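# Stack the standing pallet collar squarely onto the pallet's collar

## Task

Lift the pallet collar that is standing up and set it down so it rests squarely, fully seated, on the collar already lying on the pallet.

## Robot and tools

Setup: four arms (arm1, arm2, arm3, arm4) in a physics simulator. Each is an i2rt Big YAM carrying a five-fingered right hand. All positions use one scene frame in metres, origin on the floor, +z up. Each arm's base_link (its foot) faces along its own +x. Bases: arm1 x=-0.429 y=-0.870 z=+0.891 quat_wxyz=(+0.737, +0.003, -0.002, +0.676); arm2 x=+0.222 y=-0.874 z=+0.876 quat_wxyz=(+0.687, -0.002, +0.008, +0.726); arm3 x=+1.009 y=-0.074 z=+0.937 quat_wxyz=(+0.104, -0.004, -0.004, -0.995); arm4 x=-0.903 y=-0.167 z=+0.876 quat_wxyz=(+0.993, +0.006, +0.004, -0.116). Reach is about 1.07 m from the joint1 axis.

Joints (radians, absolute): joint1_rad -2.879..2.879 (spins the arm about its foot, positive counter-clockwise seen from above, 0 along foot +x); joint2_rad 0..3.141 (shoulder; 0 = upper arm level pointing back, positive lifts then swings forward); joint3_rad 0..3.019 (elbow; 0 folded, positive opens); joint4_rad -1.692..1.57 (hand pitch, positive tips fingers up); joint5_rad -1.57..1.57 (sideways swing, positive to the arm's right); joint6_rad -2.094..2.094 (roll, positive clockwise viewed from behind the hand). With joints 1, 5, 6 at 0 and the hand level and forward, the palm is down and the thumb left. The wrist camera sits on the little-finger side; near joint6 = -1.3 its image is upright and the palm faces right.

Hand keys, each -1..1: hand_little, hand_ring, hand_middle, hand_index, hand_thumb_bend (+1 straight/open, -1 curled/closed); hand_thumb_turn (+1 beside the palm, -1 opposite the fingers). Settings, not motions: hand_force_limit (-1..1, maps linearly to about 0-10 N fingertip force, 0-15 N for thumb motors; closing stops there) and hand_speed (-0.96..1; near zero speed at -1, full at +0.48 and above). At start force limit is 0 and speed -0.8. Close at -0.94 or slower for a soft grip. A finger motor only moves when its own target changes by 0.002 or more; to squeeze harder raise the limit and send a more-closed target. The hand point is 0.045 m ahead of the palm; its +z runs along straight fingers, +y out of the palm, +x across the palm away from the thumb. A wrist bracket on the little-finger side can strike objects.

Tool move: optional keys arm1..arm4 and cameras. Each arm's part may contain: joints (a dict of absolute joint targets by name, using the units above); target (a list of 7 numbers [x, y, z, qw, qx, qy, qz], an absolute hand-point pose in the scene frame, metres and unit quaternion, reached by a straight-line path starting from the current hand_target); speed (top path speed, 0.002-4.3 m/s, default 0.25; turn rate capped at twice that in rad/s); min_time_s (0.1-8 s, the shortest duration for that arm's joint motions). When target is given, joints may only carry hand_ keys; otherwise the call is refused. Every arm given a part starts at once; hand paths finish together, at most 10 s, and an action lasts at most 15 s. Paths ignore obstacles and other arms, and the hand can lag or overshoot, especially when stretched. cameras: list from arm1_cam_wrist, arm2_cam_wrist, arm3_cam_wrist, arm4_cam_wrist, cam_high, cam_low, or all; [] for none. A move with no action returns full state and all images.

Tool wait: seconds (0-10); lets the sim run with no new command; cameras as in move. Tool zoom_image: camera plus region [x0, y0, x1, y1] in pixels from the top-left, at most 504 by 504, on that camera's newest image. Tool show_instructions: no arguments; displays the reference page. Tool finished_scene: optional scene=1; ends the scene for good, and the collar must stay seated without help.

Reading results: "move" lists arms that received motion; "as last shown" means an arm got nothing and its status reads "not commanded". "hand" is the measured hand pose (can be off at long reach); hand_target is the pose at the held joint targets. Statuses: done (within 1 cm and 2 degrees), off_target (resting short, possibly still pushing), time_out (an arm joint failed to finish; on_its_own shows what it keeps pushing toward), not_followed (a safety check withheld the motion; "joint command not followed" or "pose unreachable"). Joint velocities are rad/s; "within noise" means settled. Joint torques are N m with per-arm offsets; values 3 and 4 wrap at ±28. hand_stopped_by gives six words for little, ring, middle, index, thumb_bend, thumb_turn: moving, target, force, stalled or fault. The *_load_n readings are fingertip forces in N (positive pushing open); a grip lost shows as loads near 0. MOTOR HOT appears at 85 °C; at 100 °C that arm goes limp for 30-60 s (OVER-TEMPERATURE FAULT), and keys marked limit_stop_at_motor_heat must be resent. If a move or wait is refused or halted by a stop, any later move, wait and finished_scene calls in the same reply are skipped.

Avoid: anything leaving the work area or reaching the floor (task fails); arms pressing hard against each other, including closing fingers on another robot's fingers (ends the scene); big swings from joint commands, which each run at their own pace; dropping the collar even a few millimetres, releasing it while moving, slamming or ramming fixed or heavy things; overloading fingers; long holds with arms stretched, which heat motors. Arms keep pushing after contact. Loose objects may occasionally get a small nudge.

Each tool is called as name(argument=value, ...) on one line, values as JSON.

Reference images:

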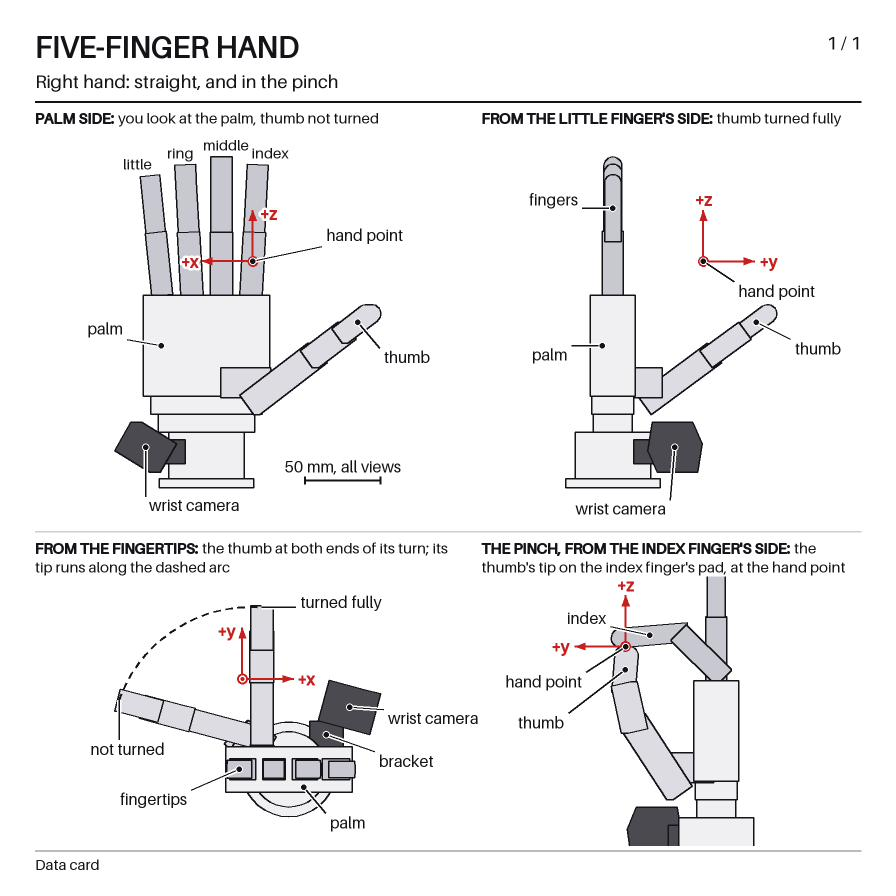

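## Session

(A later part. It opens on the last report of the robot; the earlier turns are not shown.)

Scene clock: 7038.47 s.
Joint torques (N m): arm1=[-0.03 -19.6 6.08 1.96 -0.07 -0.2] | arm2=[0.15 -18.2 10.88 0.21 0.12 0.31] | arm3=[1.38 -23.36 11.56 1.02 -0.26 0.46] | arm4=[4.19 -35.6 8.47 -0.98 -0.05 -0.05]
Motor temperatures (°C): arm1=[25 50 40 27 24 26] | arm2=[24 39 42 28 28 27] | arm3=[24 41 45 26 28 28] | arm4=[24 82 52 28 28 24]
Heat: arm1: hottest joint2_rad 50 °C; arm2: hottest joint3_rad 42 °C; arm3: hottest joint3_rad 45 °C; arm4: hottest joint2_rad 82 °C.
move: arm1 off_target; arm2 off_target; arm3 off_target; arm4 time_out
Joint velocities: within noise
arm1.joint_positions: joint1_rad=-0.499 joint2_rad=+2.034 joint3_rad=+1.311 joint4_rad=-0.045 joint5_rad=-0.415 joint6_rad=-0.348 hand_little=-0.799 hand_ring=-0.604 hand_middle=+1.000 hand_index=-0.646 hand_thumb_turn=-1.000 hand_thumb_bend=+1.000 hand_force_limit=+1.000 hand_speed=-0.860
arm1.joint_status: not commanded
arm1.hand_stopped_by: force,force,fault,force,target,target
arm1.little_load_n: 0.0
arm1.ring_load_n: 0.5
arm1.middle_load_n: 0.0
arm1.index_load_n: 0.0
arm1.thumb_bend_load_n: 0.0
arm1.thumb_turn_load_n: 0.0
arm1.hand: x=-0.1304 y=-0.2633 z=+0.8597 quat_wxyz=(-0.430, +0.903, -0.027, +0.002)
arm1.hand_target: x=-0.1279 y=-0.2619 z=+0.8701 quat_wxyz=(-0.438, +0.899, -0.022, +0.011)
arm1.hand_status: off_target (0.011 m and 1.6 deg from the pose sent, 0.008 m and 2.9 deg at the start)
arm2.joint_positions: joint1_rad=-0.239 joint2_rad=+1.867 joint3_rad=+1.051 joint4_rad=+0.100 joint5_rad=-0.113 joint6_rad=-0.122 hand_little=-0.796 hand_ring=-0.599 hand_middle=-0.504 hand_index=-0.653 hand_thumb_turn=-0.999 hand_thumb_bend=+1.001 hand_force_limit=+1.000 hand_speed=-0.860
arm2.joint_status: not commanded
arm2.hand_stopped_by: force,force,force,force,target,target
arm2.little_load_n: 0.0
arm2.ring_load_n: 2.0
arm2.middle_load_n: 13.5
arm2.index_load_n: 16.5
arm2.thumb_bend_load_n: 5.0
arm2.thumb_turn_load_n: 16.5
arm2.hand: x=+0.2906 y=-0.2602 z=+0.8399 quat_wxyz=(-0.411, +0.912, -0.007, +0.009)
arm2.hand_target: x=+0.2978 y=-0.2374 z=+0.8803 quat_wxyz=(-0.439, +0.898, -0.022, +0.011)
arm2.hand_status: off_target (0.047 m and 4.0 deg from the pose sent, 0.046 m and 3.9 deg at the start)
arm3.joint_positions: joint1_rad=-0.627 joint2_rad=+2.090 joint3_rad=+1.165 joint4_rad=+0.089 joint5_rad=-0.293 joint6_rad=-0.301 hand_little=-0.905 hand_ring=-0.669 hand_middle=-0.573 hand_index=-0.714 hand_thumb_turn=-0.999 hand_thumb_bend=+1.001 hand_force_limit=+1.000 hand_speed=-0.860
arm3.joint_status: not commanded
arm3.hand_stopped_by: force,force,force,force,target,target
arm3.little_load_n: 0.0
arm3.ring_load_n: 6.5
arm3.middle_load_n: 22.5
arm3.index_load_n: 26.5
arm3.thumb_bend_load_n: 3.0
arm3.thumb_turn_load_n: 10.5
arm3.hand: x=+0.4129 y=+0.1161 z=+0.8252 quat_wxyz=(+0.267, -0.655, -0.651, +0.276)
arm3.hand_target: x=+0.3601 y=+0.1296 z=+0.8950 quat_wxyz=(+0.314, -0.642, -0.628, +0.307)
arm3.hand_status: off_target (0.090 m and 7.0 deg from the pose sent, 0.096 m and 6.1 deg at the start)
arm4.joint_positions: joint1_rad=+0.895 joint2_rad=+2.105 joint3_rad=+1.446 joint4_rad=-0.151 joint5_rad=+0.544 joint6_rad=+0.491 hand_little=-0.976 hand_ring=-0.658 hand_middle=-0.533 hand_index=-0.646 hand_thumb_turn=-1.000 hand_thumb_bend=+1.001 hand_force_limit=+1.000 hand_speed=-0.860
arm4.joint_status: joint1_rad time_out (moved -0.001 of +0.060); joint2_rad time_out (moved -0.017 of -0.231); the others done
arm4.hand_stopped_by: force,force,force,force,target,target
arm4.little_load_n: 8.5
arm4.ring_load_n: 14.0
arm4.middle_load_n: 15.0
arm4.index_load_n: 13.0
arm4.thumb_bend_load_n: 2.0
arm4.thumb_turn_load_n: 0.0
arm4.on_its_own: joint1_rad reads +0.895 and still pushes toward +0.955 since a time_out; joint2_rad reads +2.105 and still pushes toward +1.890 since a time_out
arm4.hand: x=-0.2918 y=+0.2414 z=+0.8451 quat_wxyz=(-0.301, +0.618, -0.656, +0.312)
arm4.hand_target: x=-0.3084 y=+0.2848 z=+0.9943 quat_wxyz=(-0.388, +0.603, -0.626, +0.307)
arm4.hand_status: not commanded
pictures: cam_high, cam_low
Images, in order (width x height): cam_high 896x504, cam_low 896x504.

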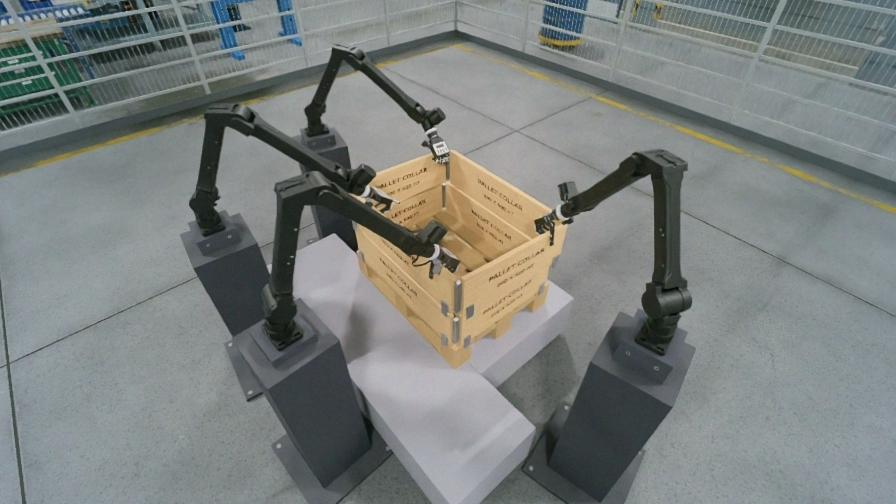

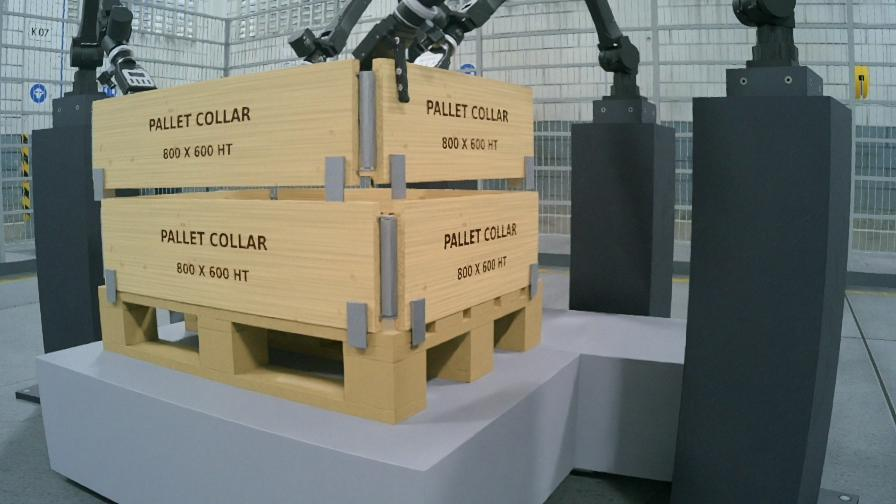

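move(arm1={"target":[-0.132,-0.268,0.875,0.4382,-0.8985,0.0225,-0.0110],"speed":0.05}, arm2={"target":[0.285,-0.255,0.855,0.4382,-0.8985,0.0225,-0.0110],"speed":0.05}, arm3={"target":[0.370,0.122,0.860,0.3130,-0.6420,-0.6270,0.3050],"speed":0.05}, arm4={"target":[-0.315,0.240,0.890,-0.3010,0.6180,-0.6560,0.3120],"speed":0.05})

move(arm2={"target":[0.285,-0.262,0.815,0.4382,-0.8985,0.0225,-0.0110],"speed":0.05}, arm3={"target":[0.380,0.115,0.815,0.3130,-0.6420,-0.6270,0.3050],"speed":0.05}, arm4={"target":[-0.310,0.235,0.820,-0.3010,0.6180,-0.6560,0.3120],"speed":0.05}, cameras=["cam_low","cam_high"])

zoom_image(camera="cam_low", region=[300, 40, 560, 240])

zoom_image(camera="cam_high", region=[340, 130, 600, 390])

Scene clock: 7061.60 s.
Joint torques (N m): arm1=[-0.09 -20.25 6.02 1.92 -0.15 -0.2] | arm2=[0.09 -17.85 7.27 0.2 0.24 0.35] | arm3=[0.97 -21.95 6.64 2.43 -0.12 0.45] | arm4=[0.91 -24.41 10.47 -2.74 0.95 0.25]
Motor temperatures (°C): arm1=[25 50 40 27 24 26] | arm2=[24 39 41 28 28 27] | arm3=[24 41 49 26 28 28] | arm4=[24 77 51 28 28 24]
Heat: arm1: hottest joint2_rad 50 °C; arm2: hottest joint3_rad 41 °C; arm3: hottest joint3_rad 49 °C; arm4: hottest joint2_rad 77 °C.
move: arm1 off_target; arm2 off_target; arm3 off_target; arm4 off_target
Joint velocities: within noise
arm1.joint_positions: joint1_rad=-0.499 joint2_rad=+2.018 joint3_rad=+1.288 joint4_rad=-0.045 joint5_rad=-0.413 joint6_rad=-0.348 hand_little=-0.799 hand_ring=-0.604 hand_middle=+1.000 hand_index=-0.646 hand_thumb_turn=-1.000 hand_thumb_bend=+1.000 hand_force_limit=+1.000 hand_speed=-0.860
arm1.joint_status: not commanded
arm1.hand_stopped_by: force,force,fault,force,target,target
arm1.little_load_n: 0.0
arm1.ring_load_n: 0.0
arm1.middle_load_n: 0.0
arm1.index_load_n: 0.0
arm1.thumb_bend_load_n: 0.0
arm1.thumb_turn_load_n: 0.0
arm1.hand: x=-0.1346 y=-0.2704 z=+0.8601 quat_wxyz=(-0.427, +0.904, -0.028, +0.001)
arm1.hand_target: x=-0.1320 y=-0.2680 z=+0.8748 quat_wxyz=(-0.438, +0.899, -0.022, +0.011)
arm1.hand_status: off_target (0.015 m and 2.0 deg from the pose sent, 0.016 m and 1.6 deg at the start)
arm2.joint_positions: joint1_rad=-0.220 joint2_rad=+1.878 joint3_rad=+1.013 joint4_rad=+0.188 joint5_rad=-0.102 joint6_rad=-0.113 hand_little=-0.796 hand_ring=-0.599 hand_middle=-0.504 hand_index=-0.653 hand_thumb_turn=-0.999 hand_thumb_bend=+1.001 hand_force_limit=+1.000 hand_speed=-0.860
arm2.joint_status: not commanded
arm2.hand_stopped_by: force,force,force,force,target,target
arm2.little_load_n: 0.0
arm2.ring_load_n: 4.0
arm2.middle_load_n: 13.5
arm2.index_load_n: 16.0
arm2.thumb_bend_load_n: 3.5
arm2.thumb_turn_load_n: 11.0
arm2.hand: x=+0.2802 y=-0.2605 z=+0.8320 quat_wxyz=(-0.428, +0.904, -0.003, +0.011)
arm2.hand_target: x=+0.2849 y=-0.2550 z=+0.8546 quat_wxyz=(-0.439, +0.898, -0.022, +0.011)
arm2.hand_status: off_target (0.024 m and 2.6 deg from the pose sent, 0.017 m and 4.0 deg at the start)
arm3.joint_positions: joint1_rad=-0.617 joint2_rad=+2.112 joint3_rad=+1.187 joint4_rad=+0.144 joint5_rad=-0.291 joint6_rad=-0.298 hand_little=-0.905 hand_ring=-0.669 hand_middle=-0.573 hand_index=-0.714 hand_thumb_turn=-0.999 hand_thumb_bend=+1.001 hand_force_limit=+1.000 hand_speed=-0.860
arm3.joint_status: not commanded
arm3.hand_stopped_by: force,force,force,force,target,target
arm3.little_load_n: 0.0
arm3.ring_load_n: 8.0
arm3.middle_load_n: 21.5
arm3.index_load_n: 27.0
arm3.thumb_bend_load_n: 2.0
arm3.thumb_turn_load_n: 8.5
arm3.hand: x=+0.3937 y=+0.1174 z=+0.8262 quat_wxyz=(+0.289, -0.643, -0.649, +0.286)
arm3.hand_target: x=+0.3710 y=+0.1217 z=+0.8604 quat_wxyz=(+0.313, -0.643, -0.629, +0.306)
arm3.hand_status: off_target (0.042 m and 4.3 deg from the pose sent, 0.056 m and 7.0 deg at the start)
arm4.joint_positions: joint1_rad=+0.893 joint2_rad=+2.074 joint3_rad=+1.370 joint4_rad=-0.133 joint5_rad=+0.545 joint6_rad=+0.492 hand_little=-0.977 hand_ring=-0.658 hand_middle=-0.533 hand_index=-0.646 hand_thumb_turn=-1.000 hand_thumb_bend=+1.001 hand_force_limit=+1.000 hand_speed=-0.860
arm4.joint_status: not commanded
arm4.hand_stopped_by: force,force,force,force,target,target
arm4.little_load_n: 11.0
arm4.ring_load_n: 12.5
arm4.middle_load_n: 12.5
arm4.index_load_n: 9.0
arm4.thumb_bend_load_n: 3.5
arm4.thumb_turn_load_n: -3.5
arm4.hand: x=-0.3120 y=+0.2247 z=+0.8347 quat_wxyz=(-0.288, +0.624, -0.657, +0.311)
arm4.hand_target: x=-0.3146 y=+0.2397 z=+0.8878 quat_wxyz=(-0.303, +0.618, -0.655, +0.312)
arm4.hand_status: off_target (0.057 m and 1.6 deg from the pose sent, 0.051 m and 0.1 deg at the start; pose on its path clipped on 40 of 83 steps)
pictures: none

Scene clock: 7063.47 s.
Joint torques (N m): arm1=[0.21 -19.9 6.05 2.03 -0.12 -0.19] | arm2=[-0.26 -16.38 6.45 0.23 0.14 0.18] | arm3=[0.91 -16.85 6.06 3.44 0.02 0.25] | arm4=[-0.85 -16.97 8.29 1.03 0.83 0.07]
Motor temperatures (°C): arm1=[25 49 40 27 24 26] | arm2=[24 39 41 28 28 27] | arm3=[24 41 49 26 28 28] | arm4=[24 77 51 28 28 24]
Heat: arm1: hottest joint2_rad 49 °C; arm2: hottest joint3_rad 41 °C; arm3: hottest joint3_rad 49 °C; arm4: hottest joint2_rad 77 °C.
move: arm2 off_target; arm3 off_target; arm4 off_target
Joint velocities: within noise
arm1: as last shown
arm2.joint_positions: joint1_rad=-0.217 joint2_rad=+1.932 joint3_rad=+0.982 joint4_rad=+0.297 joint5_rad=-0.099 joint6_rad=-0.100 hand_little=-0.796 hand_ring=-0.599 hand_middle=-0.504 hand_index=-0.653 hand_thumb_turn=-0.999 hand_thumb_bend=+1.001 hand_force_limit=+1.000 hand_speed=-0.860
arm2.joint_status: not commanded
arm2.hand_stopped_by: force,force,force,force,target,target
arm2.little_load_n: 0.0
arm2.ring_load_n: 2.5
arm2.middle_load_n: 13.0
arm2.index_load_n: 16.5
arm2.thumb_bend_load_n: 4.0
arm2.thumb_turn_load_n: 13.5
arm2.hand: x=+0.2779 y=-0.2628 z=+0.8063 quat_wxyz=(-0.438, +0.899, -0.008, +0.010)
arm2.hand_target: x=+0.2850 y=-0.2620 z=+0.8148 quat_wxyz=(-0.438, +0.898, -0.022, +0.011)
arm2.hand_status: off_target (0.011 m and 1.7 deg from the pose sent, 0.018 m and 2.6 deg at the start)
arm3.joint_positions: joint1_rad=-0.610 joint2_rad=+2.129 joint3_rad=+1.158 joint4_rad=+0.230 joint5_rad=-0.290 joint6_rad=-0.276 hand_little=-0.905 hand_ring=-0.670 hand_middle=-0.573 hand_index=-0.714 hand_thumb_turn=-0.999 hand_thumb_bend=+1.001 hand_force_limit=+1.000 hand_speed=-0.860
arm3.joint_status: not commanded
arm3.hand_stopped_by: force,force,force,force,target,target
arm3.little_load_n: 0.0
arm3.ring_load_n: 4.0
arm3.middle_load_n: 15.0
arm3.index_load_n: 20.5
arm3.thumb_bend_load_n: 1.5
arm3.thumb_turn_load_n: 10.0
arm3.hand: x=+0.3920 y=+0.1121 z=+0.8182 quat_wxyz=(+0.302, -0.641, -0.640, +0.297)
arm3.hand_target: x=+0.3806 y=+0.1149 z=+0.8153 quat_wxyz=(+0.313, -0.643, -0.629, +0.306)
arm3.hand_status: off_target (0.013 m and 2.2 deg from the pose sent, 0.018 m and 4.3 deg at the start)
arm4.joint_positions: joint1_rad=+0.897 joint2_rad=+2.084 joint3_rad=+1.364 joint4_rad=-0.079 joint5_rad=+0.539 joint6_rad=+0.506 hand_little=-0.976 hand_ring=-0.658 hand_middle=-0.533 hand_index=-0.646 hand_thumb_turn=-1.000 hand_thumb_bend=+1.001 hand_force_limit=+1.000 hand_speed=-0.860
arm4.joint_status: not commanded
arm4.hand_stopped_by: force,force,force,force,target,target
arm4.little_load_n: 11.0
arm4.ring_load_n: 11.5
arm4.middle_load_n: 11.0
arm4.index_load_n: 7.5
arm4.thumb_bend_load_n: 2.0
arm4.thumb_turn_load_n: -6.0
arm4.hand: x=-0.3077 y=+0.2332 z=+0.8336 quat_wxyz=(-0.308, +0.613, -0.659, +0.308)
arm4.hand_target: x=-0.3103 y=+0.2348 z=+0.8202 quat_wxyz=(-0.301, +0.618, -0.656, +0.312)
arm4.hand_status: off_target (0.014 m and 1.2 deg from the pose sent, 0.018 m and 1.6 deg at the start)
pictures: cam_high, cam_low
Images, in order (width x height): cam_high 896x504, cam_low 896x504.

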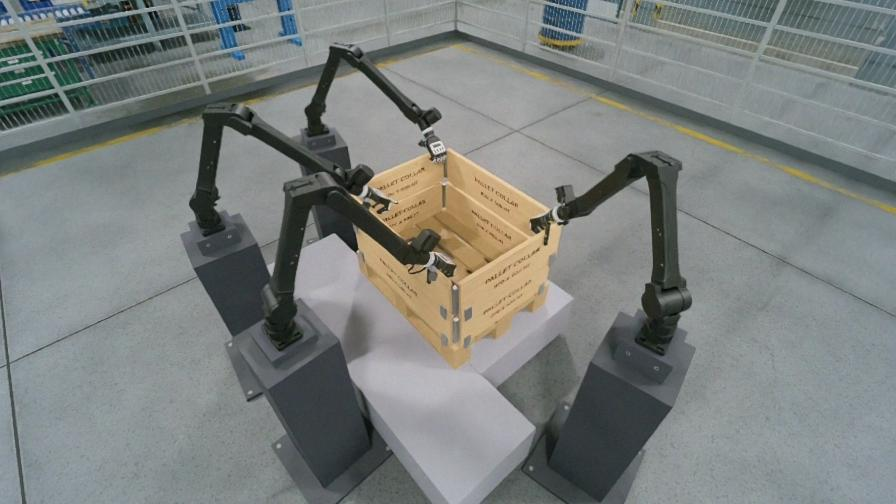

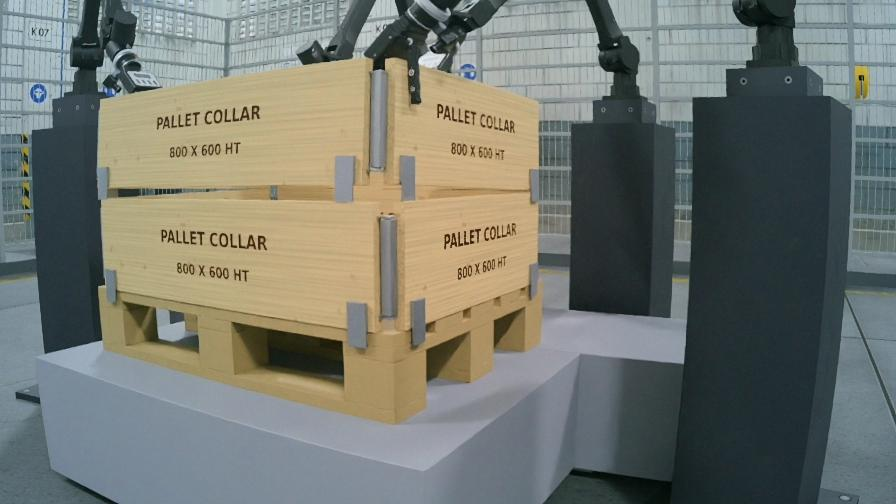

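Scaled by 1.938.

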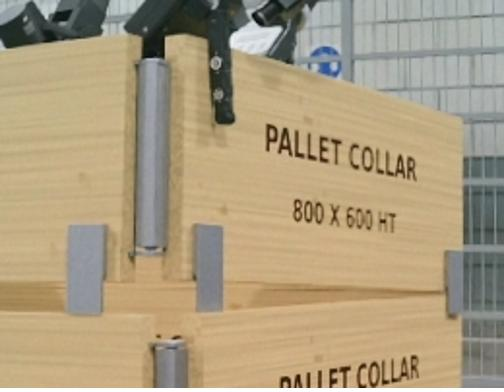

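Scaled by 1.938.

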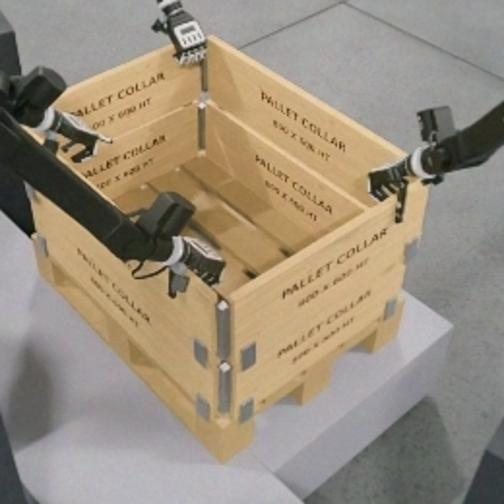

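move(arm4={"joints":{"hand_speed":-0.6,"hand_index":0,"hand_middle":0,"hand_ring":0,"hand_little":0},"target":[-0.310,0.234,0.830,-0.3080,0.6130,-0.6590,0.3080],"speed":0.05}, arm3={"joints":{"hand_speed":-0.6,"hand_index":0,"hand_middle":0,"hand_ring":0,"hand_little":0},"target":[0.392,0.112,0.812,0.3080,-0.6410,-0.6340,0.3020],"speed":0.05}, arm2={"joints":{"hand_speed":-0.6,"hand_index":0,"hand_middle":0,"hand_ring":0,"hand_little":0},"target":[0.280,-0.262,0.803,0.4380,-0.8985,0.0200,-0.0110],"speed":0.05}, arm1={"joints":{"hand_speed":-0.4,"hand_index":0,"hand_ring":0,"hand_little":0},"target":[-0.134,-0.280,0.910,0.4382,-0.8985,0.0225,-0.0110],"speed":0.05}, cameras=["cam_low"])

move(arm4={"target":[-0.335,0.235,0.95,-0.3080,0.6130,-0.6590,0.3080],"speed":0.15})

move(arm4={"joints":{"joint2_rad":1.3,"joint3_rad":0.9,"joint4_rad":0.0},"min_time_s":4})

move(cameras=["all"])

zoom_image(camera="cam_high", region=[410, 250, 500, 340])

zoom_image(camera="cam_high", region=[400, 140, 490, 230])

zoom_image(camera="cam_low", region=[320, 130, 440, 230])

zoom_image(camera="cam_high", region=[500, 200, 590, 290])

zoom_image(camera="cam_low", region=[480, 80, 580, 230])

zoom_image(camera="cam_low", region=[80, 80, 180, 230])

Scene clock: 7099.73 s.
Joint torques (N m): arm1=[-0.21 -18.84 6.35 1.06 -0.35 -0.23] | arm2=[0.5 -13.74 6.24 1.46 0.16 0.06] | arm3=[0.5 -17.73 4.71 2.93 -0.11 -0.05] | arm4=[-1.08 -18.26 7.57 1.11 0.23 0.28]
Motor temperatures (°C): arm1=[25 46 39 27 24 26] | arm2=[24 37 38 28 28 27] | arm3=[24 42 44 27 28 28] | arm4=[24 68 49 28 28 24]
Heat: arm1: hottest joint2_rad 46 °C; arm2: hottest joint3_rad 38 °C; arm3: hottest joint3_rad 44 °C; arm4: hottest joint2_rad 68 °C.
move: arm1 off_target; arm2 done; arm3 done; arm4 done
Joint velocities: within noise
arm1.joint_positions: joint1_rad=-0.500 joint2_rad=+1.935 joint3_rad=+1.273 joint4_rad=-0.090 joint5_rad=-0.413 joint6_rad=-0.348 hand_little=+0.000 hand_ring=+0.000 hand_middle=+1.000 hand_index=+0.000 hand_thumb_turn=-1.000 hand_thumb_bend=+1.000 hand_force_limit=+1.000 hand_speed=-0.400
arm1.joint_status: all done
arm1.hand_stopped_by: target,target,fault,target,target,target
arm1.little_load_n: 0.0
arm1.ring_load_n: 0.0
arm1.middle_load_n: 0.0
arm1.index_load_n: 0.0
arm1.thumb_bend_load_n: 0.0
arm1.thumb_turn_load_n: 0.0
arm1.hand: x=-0.1366 y=-0.2751 z=+0.9008 quat_wxyz=(-0.436, +0.900, -0.026, +0.007)
arm1.hand_target: x=-0.1339 y=-0.2799 z=+0.9098 quat_wxyz=(-0.438, +0.899, -0.023, +0.011)
arm1.hand_status: off_target (0.011 m and 0.7 deg from the pose sent, 0.051 m and 2.0 deg at the start)
arm2.joint_positions: joint1_rad=-0.217 joint2_rad=+1.928 joint3_rad=+0.982 joint4_rad=+0.290 joint5_rad=-0.095 joint6_rad=-0.087 hand_little=+0.000 hand_ring=+0.000 hand_middle=+0.000 hand_index=+0.000 hand_thumb_turn=-1.000 hand_thumb_bend=+1.000 hand_force_limit=+1.000 hand_speed=-0.600
arm2.joint_status: all done
arm2.hand_stopped_by: target,target,target,target,target,target
arm2.little_load_n: 0.0
arm2.ring_load_n: 0.0
arm2.middle_load_n: 0.0
arm2.index_load_n: 0.0
arm2.thumb_bend_load_n: 0.0
arm2.thumb_turn_load_n: 0.5
arm2.hand: x=+0.2778 y=-0.2633 z=+0.8077 quat_wxyz=(-0.437, +0.899, -0.014, +0.009)
arm2.hand_target: x=+0.2800 y=-0.2620 z=+0.8032 quat_wxyz=(-0.438, +0.899, -0.020, +0.011)
arm2.hand_status: done (0.005 m and 0.7 deg from the pose sent, 0.004 m and 1.4 deg at the start)
arm3.joint_positions: joint1_rad=-0.610 joint2_rad=+2.129 joint3_rad=+1.150 joint4_rad=+0.244 joint5_rad=-0.292 joint6_rad=-0.261 hand_little=+0.000 hand_ring=+0.000 hand_middle=+0.000 hand_index=+0.000 hand_thumb_turn=-1.000 hand_thumb_bend=+1.000 hand_force_limit=+1.000 hand_speed=-0.600
arm3.joint_status: all done
arm3.hand_stopped_by: target,target,target,target,target,target
arm3.little_load_n: 0.0
arm3.ring_load_n: 0.0
arm3.middle_load_n: 0.0
arm3.index_load_n: 0.0
arm3.thumb_bend_load_n: 0.0
arm3.thumb_turn_load_n: 1.0
arm3.hand: x=+0.3930 y=+0.1104 z=+0.8176 quat_wxyz=(+0.302, -0.644, -0.635, +0.301)
arm3.hand_target: x=+0.3921 y=+0.1121 z=+0.8122 quat_wxyz=(+0.308, -0.641, -0.634, +0.302)
arm3.hand_status: done (0.006 m and 0.8 deg from the pose sent, 0.006 m and 1.2 deg at the start)
arm4.joint_positions: joint1_rad=+0.900 joint2_rad=+2.084 joint3_rad=+1.364 joint4_rad=-0.080 joint5_rad=+0.546 joint6_rad=+0.490 hand_little=+0.000 hand_ring=+0.000 hand_middle=+0.000 hand_index=+0.000 hand_thumb_turn=-1.000 hand_thumb_bend=+1.000 hand_force_limit=+1.000 hand_speed=-0.600
arm4.joint_status: all done
arm4.hand_stopped_by: target,target,target,target,target,target
arm4.little_load_n: 0.0
arm4.ring_load_n: 0.0
arm4.middle_load_n: 0.0
arm4.index_load_n: 0.0
arm4.thumb_bend_load_n: 0.0
arm4.thumb_turn_load_n: -1.0
arm4.hand: x=-0.3091 y=+0.2327 z=+0.8330 quat_wxyz=(-0.305, +0.618, -0.654, +0.312)
arm4.hand_target: x=-0.3100 y=+0.2341 z=+0.8302 quat_wxyz=(-0.308, +0.613, -0.659, +0.308)
arm4.hand_status: done (0.003 m and 1.1 deg from the pose sent, 0.004 m and 0.0 deg at the start)
Images, in order (width x height): cam_low 896x504.

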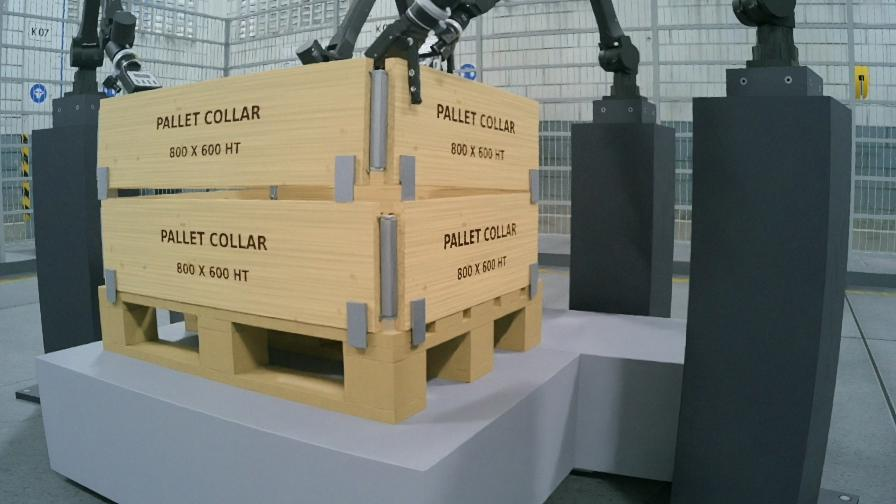

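Scene clock: 7101.33 s.
Joint torques (N m): arm1=[-0.62 -18.78 6.37 1.18 -0.35 -0.25] | arm2=[0.44 -13.92 6.24 1.44 0.17 0.07] | arm3=[0.62 -17.67 4.71 2.92 -0.11 -0.06] | arm4=[-0.56 -18.08 10.44 0.44 0.5 0.26]
Motor temperatures (°C): arm1=[25 46 38 27 24 26] | arm2=[24 37 38 28 28 27] | arm3=[24 42 44 27 28 28] | arm4=[24 68 49 28 28 24]
Heat: arm1: hottest joint2_rad 46 °C; arm2: hottest joint3_rad 38 °C; arm3: hottest joint3_rad 44 °C; arm4: hottest joint2_rad 68 °C.
move: arm4 off_target
Joint velocities: within noise
arm1, arm2, arm3: as last shown
arm2.thumb_turn_load_n: 1.0
arm3.joint_positions: joint1_rad=-0.610 joint2_rad=+2.129 joint3_rad=+1.150 joint4_rad=+0.245 joint5_rad=-0.292 joint6_rad=-0.261 hand_little=+0.000 hand_ring=+0.000 hand_middle=+0.000 hand_index=+0.000 hand_thumb_turn=-1.000 hand_thumb_bend=+1.000 hand_force_limit=+1.000 hand_speed=-0.600
arm3.hand: x=+0.3929 y=+0.1104 z=+0.8177 quat_wxyz=(+0.302, -0.644, -0.635, +0.301)
arm3.hand_target: x=+0.3920 y=+0.1121 z=+0.8122 quat_wxyz=(+0.308, -0.641, -0.634, +0.302)
arm4.joint_positions: joint1_rad=+0.919 joint2_rad=+1.880 joint3_rad=+1.364 joint4_rad=-0.316 joint5_rad=+0.560 joint6_rad=+0.520 hand_little=+0.000 hand_ring=+0.000 hand_middle=+0.000 hand_index=+0.000 hand_thumb_turn=-1.000 hand_thumb_bend=+1.000 hand_force_limit=+1.000 hand_speed=-0.600
arm4.joint_status: not commanded
arm4.hand_stopped_by: target,target,target,target,target,target
arm4.little_load_n: 0.0
arm4.ring_load_n: 0.0
arm4.middle_load_n: 0.0
arm4.index_load_n: 0.0
arm4.thumb_bend_load_n: 0.0
arm4.thumb_turn_load_n: 0.0
arm4.hand: x=-0.3351 y=+0.2246 z=+0.9366 quat_wxyz=(-0.297, +0.618, -0.658, +0.310)
arm4.hand_target: x=-0.3351 y=+0.2348 z=+0.9499 quat_wxyz=(-0.308, +0.613, -0.659, +0.308)
arm4.hand_status: off_target (0.017 m and 1.5 deg from the pose sent, 0.120 m and 1.1 deg at the start)
pictures: none

Scene clock: 7105.77 s.
Joint torques (N m): arm1=[-0.5 -18.37 6.31 1.25 -0.36 -0.24] | arm2=[0.32 -13.98 6.28 1.43 0.16 0.05] | arm3=[0.62 -17.79 4.7 2.92 -0.11 -0.06] | arm4=[-0.09 -11.05 8.77 1.68 0.34 0.26]
Motor temperatures (°C): arm1=[25 46 38 27 24 26] | arm2=[24 37 38 28 28 27] | arm3=[24 42 43 27 28 28] | arm4=[24 67 49 28 28 24]
Heat: arm1: hottest joint2_rad 46 °C; arm2: hottest joint3_rad 38 °C; arm3: hottest joint3_rad 43 °C; arm4: hottest joint2_rad 67 °C.
move: arm4 done
Joint velocities: within noise
arm1, arm2, arm3: as last shown
arm1.middle_load_n: -0.5
arm4.joint_positions: joint1_rad=+0.919 joint2_rad=+1.312 joint3_rad=+0.912 joint4_rad=-0.014 joint5_rad=+0.560 joint6_rad=+0.521 hand_little=+0.000 hand_ring=+0.000 hand_middle=+0.000 hand_index=+0.000 hand_thumb_turn=-1.000 hand_thumb_bend=+1.000 hand_force_limit=+1.000 hand_speed=-0.600
arm4.joint_status: all done
arm4.hand_stopped_by: target,target,target,target,target,target
arm4.little_load_n: 0.0
arm4.ring_load_n: 0.0
arm4.middle_load_n: 0.0
arm4.index_load_n: 0.0
arm4.thumb_bend_load_n: 0.0
arm4.thumb_turn_load_n: 0.0
arm4.hand: x=-0.4223 y=+0.1502 z=+1.1013 quat_wxyz=(-0.476, +0.514, -0.639, +0.317)
arm4.hand_target: x=-0.4277 y=+0.1544 z=+1.1046 quat_wxyz=(-0.486, +0.509, -0.639, +0.312)
arm4.hand_status: not commanded
pictures: none

Scene clock: 7105.77 s.
Joint torques (N m): arm1=[-0.5 -18.37 6.31 1.25 -0.36 -0.24] | arm2=[0.32 -13.98 6.28 1.43 0.16 0.05] | arm3=[0.62 -17.79 4.7 2.92 -0.11 -0.06] | arm4=[-0.09 -11.05 8.77 1.68 0.34 0.26]
Motor temperatures (°C): arm1=[25 46 38 27 24 26] | arm2=[24 37 38 28 28 27] | arm3=[24 42 43 27 28 28] | arm4=[24 67 49 28 28 24]
Heat: arm1: hottest joint2_rad 46 °C; arm2: hottest joint3_rad 38 °C; arm3: hottest joint3_rad 43 °C; arm4: hottest joint2_rad 67 °C.
Joint velocities: within noise
arm1.joint_positions: joint1_rad=-0.500 joint2_rad=+1.935 joint3_rad=+1.273 joint4_rad=-0.090 joint5_rad=-0.413 joint6_rad=-0.348 hand_little=+0.000 hand_ring=+0.000 hand_middle=+1.000 hand_index=+0.000 hand_thumb_turn=-1.000 hand_thumb_bend=+1.000 hand_force_limit=+1.000 hand_speed=-0.400
arm1.joint_status: not commanded
arm1.hand_stopped_by: target,target,fault,target,target,target
arm1.little_load_n: 0.0
arm1.ring_load_n: 0.0
arm1.middle_load_n: -0.5
arm1.index_load_n: 0.0
arm1.thumb_bend_load_n: 0.0
arm1.thumb_turn_load_n: 0.0
arm1.hand: x=-0.1366 y=-0.2751 z=+0.9008 quat_wxyz=(-0.436, +0.900, -0.026, +0.007) (m; scene frame)
arm1.hand_target: x=-0.1339 y=-0.2799 z=+0.9098 quat_wxyz=(-0.438, +0.899, -0.023, +0.011) (m; scene frame)
arm1.hand_status: not commanded
arm2.joint_positions: joint1_rad=-0.217 joint2_rad=+1.928 joint3_rad=+0.982 joint4_rad=+0.290 joint5_rad=-0.095 joint6_rad=-0.087 hand_little=+0.000 hand_ring=+0.000 hand_middle=+0.000 hand_index=+0.000 hand_thumb_turn=-1.000 hand_thumb_bend=+1.000 hand_force_limit=+1.000 hand_speed=-0.600
arm2.joint_status: not commanded
arm2.hand_stopped_by: target,target,target,target,target,target
arm2.little_load_n: 0.0
arm2.ring_load_n: 0.0
arm2.middle_load_n: 0.0
arm2.index_load_n: 0.0
arm2.thumb_bend_load_n: 0.0
arm2.thumb_turn_load_n: 1.0
arm2.hand: x=+0.2778 y=-0.2633 z=+0.8077 quat_wxyz=(-0.437, +0.899, -0.014, +0.009) (m; scene frame)
arm2.hand_target: x=+0.2800 y=-0.2620 z=+0.8032 quat_wxyz=(-0.438, +0.899, -0.020, +0.011) (m; scene frame)
arm2.hand_status: not commanded
arm3.joint_positions: joint1_rad=-0.610 joint2_rad=+2.129 joint3_rad=+1.150 joint4_rad=+0.245 joint5_rad=-0.292 joint6_rad=-0.261 hand_little=+0.000 hand_ring=+0.000 hand_middle=+0.000 hand_index=+0.000 hand_thumb_turn=-1.000 hand_thumb_bend=+1.000 hand_force_limit=+1.000 hand_speed=-0.600
arm3.joint_status: not commanded
arm3.hand_stopped_by: target,target,target,target,target,target
arm3.little_load_n: 0.0
arm3.ring_load_n: 0.0
arm3.middle_load_n: 0.0
arm3.index_load_n: 0.0
arm3.thumb_bend_load_n: 0.0
arm3.thumb_turn_load_n: 1.0
arm3.hand: x=+0.3929 y=+0.1104 z=+0.8177 quat_wxyz=(+0.302, -0.644, -0.635, +0.301) (m; scene frame)
arm3.hand_target: x=+0.3920 y=+0.1121 z=+0.8122 quat_wxyz=(+0.308, -0.641, -0.634, +0.302) (m; scene frame)
arm3.hand_status: not commanded
arm4.joint_positions: joint1_rad=+0.919 joint2_rad=+1.312 joint3_rad=+0.912 joint4_rad=-0.014 joint5_rad=+0.560 joint6_rad=+0.521 hand_little=+0.000 hand_ring=+0.000 hand_middle=+0.000 hand_index=+0.000 hand_thumb_turn=-1.000 hand_thumb_bend=+1.000 hand_force_limit=+1.000 hand_speed=-0.600
arm4.joint_status: all done
arm4.hand_stopped_by: target,target,target,target,target,target
arm4.little_load_n: 0.0
arm4.ring_load_n: 0.0
arm4.middle_load_n: 0.0
arm4.index_load_n: 0.0
arm4.thumb_bend_load_n: 0.0
arm4.thumb_turn_load_n: 0.0
arm4.hand: x=-0.4223 y=+0.1502 z=+1.1013 quat_wxyz=(-0.476, +0.514, -0.639, +0.317) (m; scene frame)
arm4.hand_target: x=-0.4277 y=+0.1544 z=+1.1046 quat_wxyz=(-0.486, +0.509, -0.639, +0.312) (m; scene frame)
arm4.hand_status: not commanded
pictures: arm1_cam_wrist, arm2_cam_wrist, arm3_cam_wrist, arm4_cam_wrist, cam_high, cam_low
Images, in order (width x height): arm1_cam_wrist 672x504, arm2_cam_wrist 672x504, arm3_cam_wrist 672x504, arm4_cam_wrist 672x504, cam_high 896x504, cam_low 896x504.

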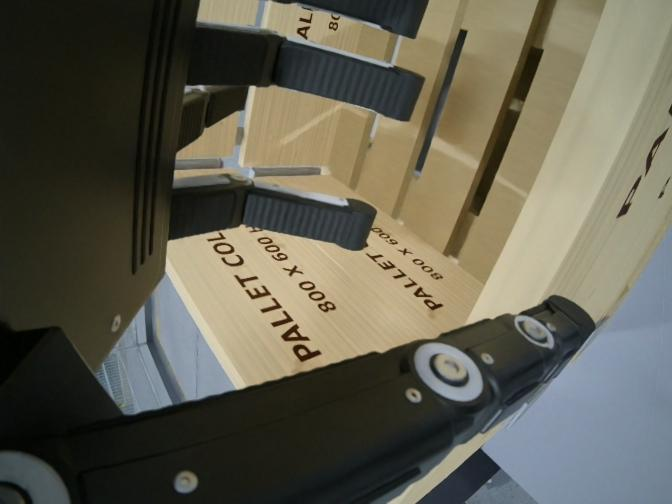

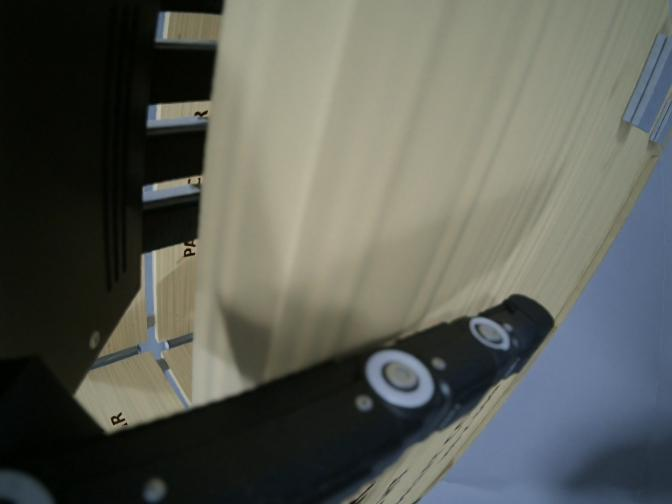

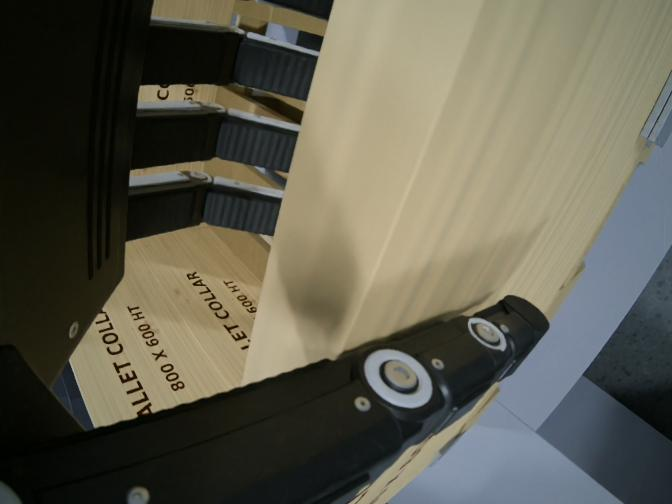

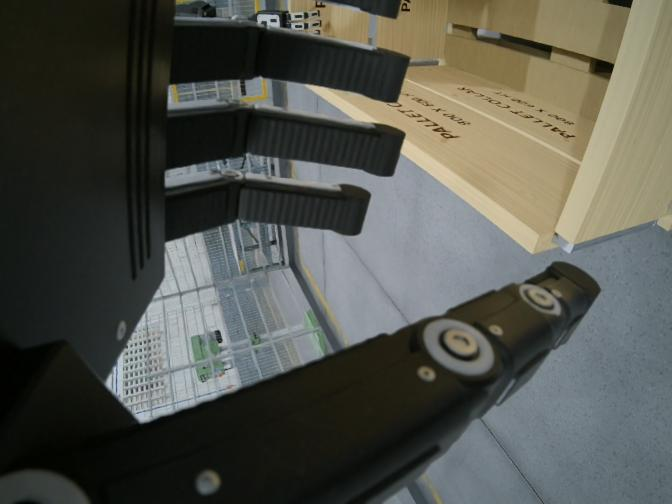

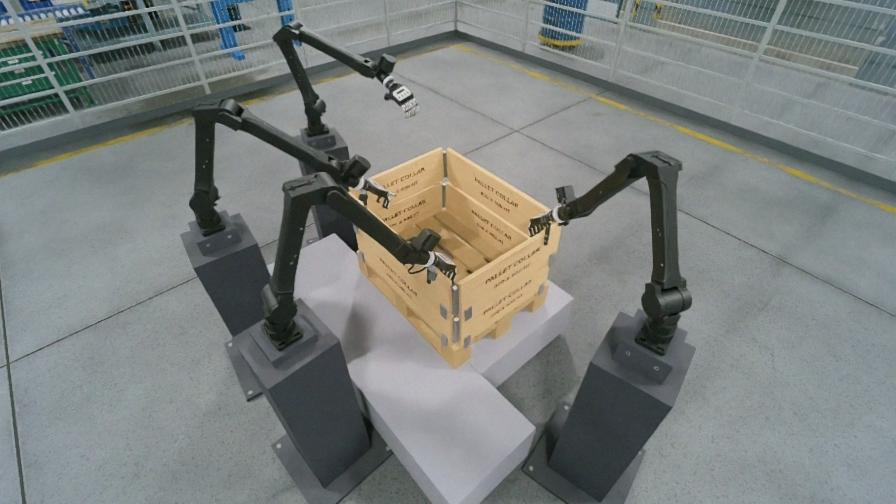

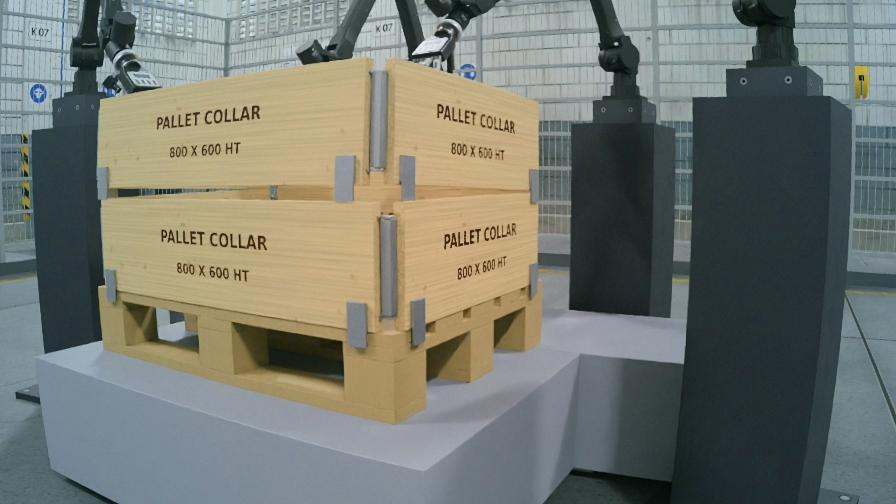

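Scaled by 5.600.

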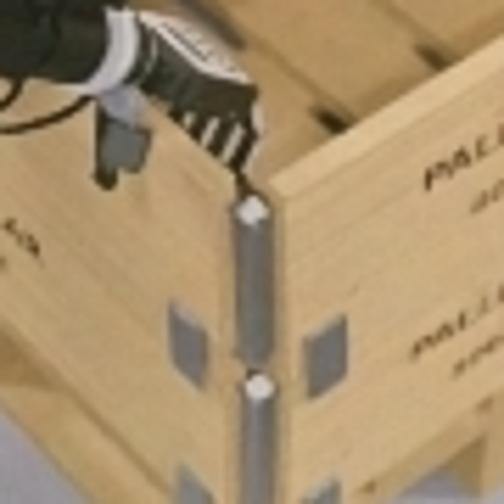

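Scaled by 5.600.

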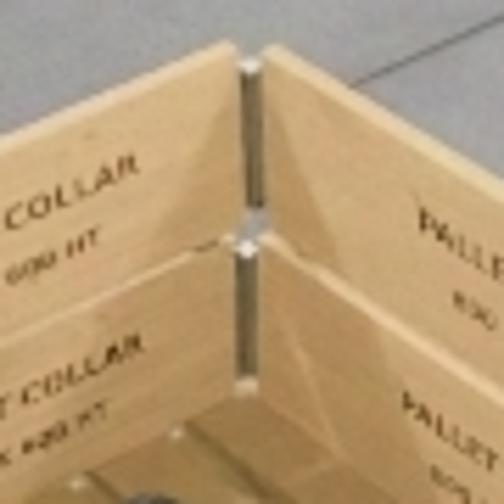

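Scaled by 4.200.

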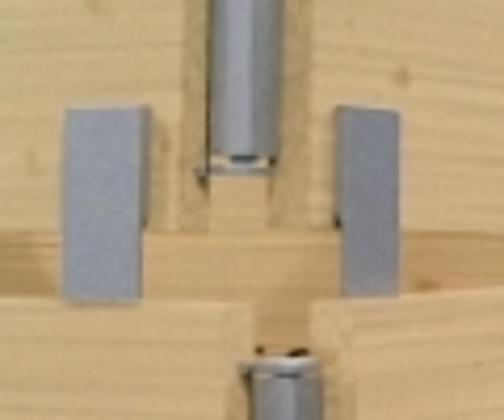

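Scaled by 5.600.

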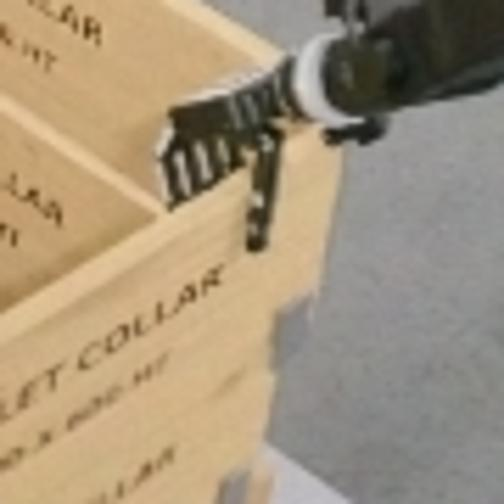

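Scaled by 3.360.

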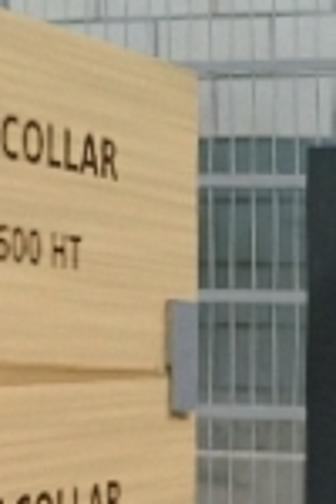

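Scaled by 3.360.

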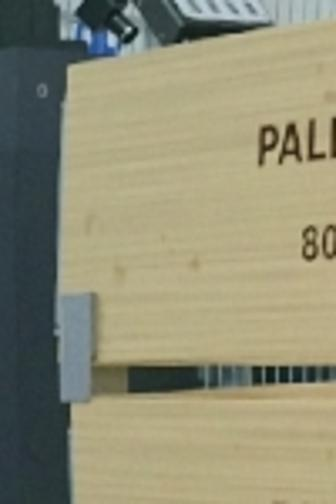

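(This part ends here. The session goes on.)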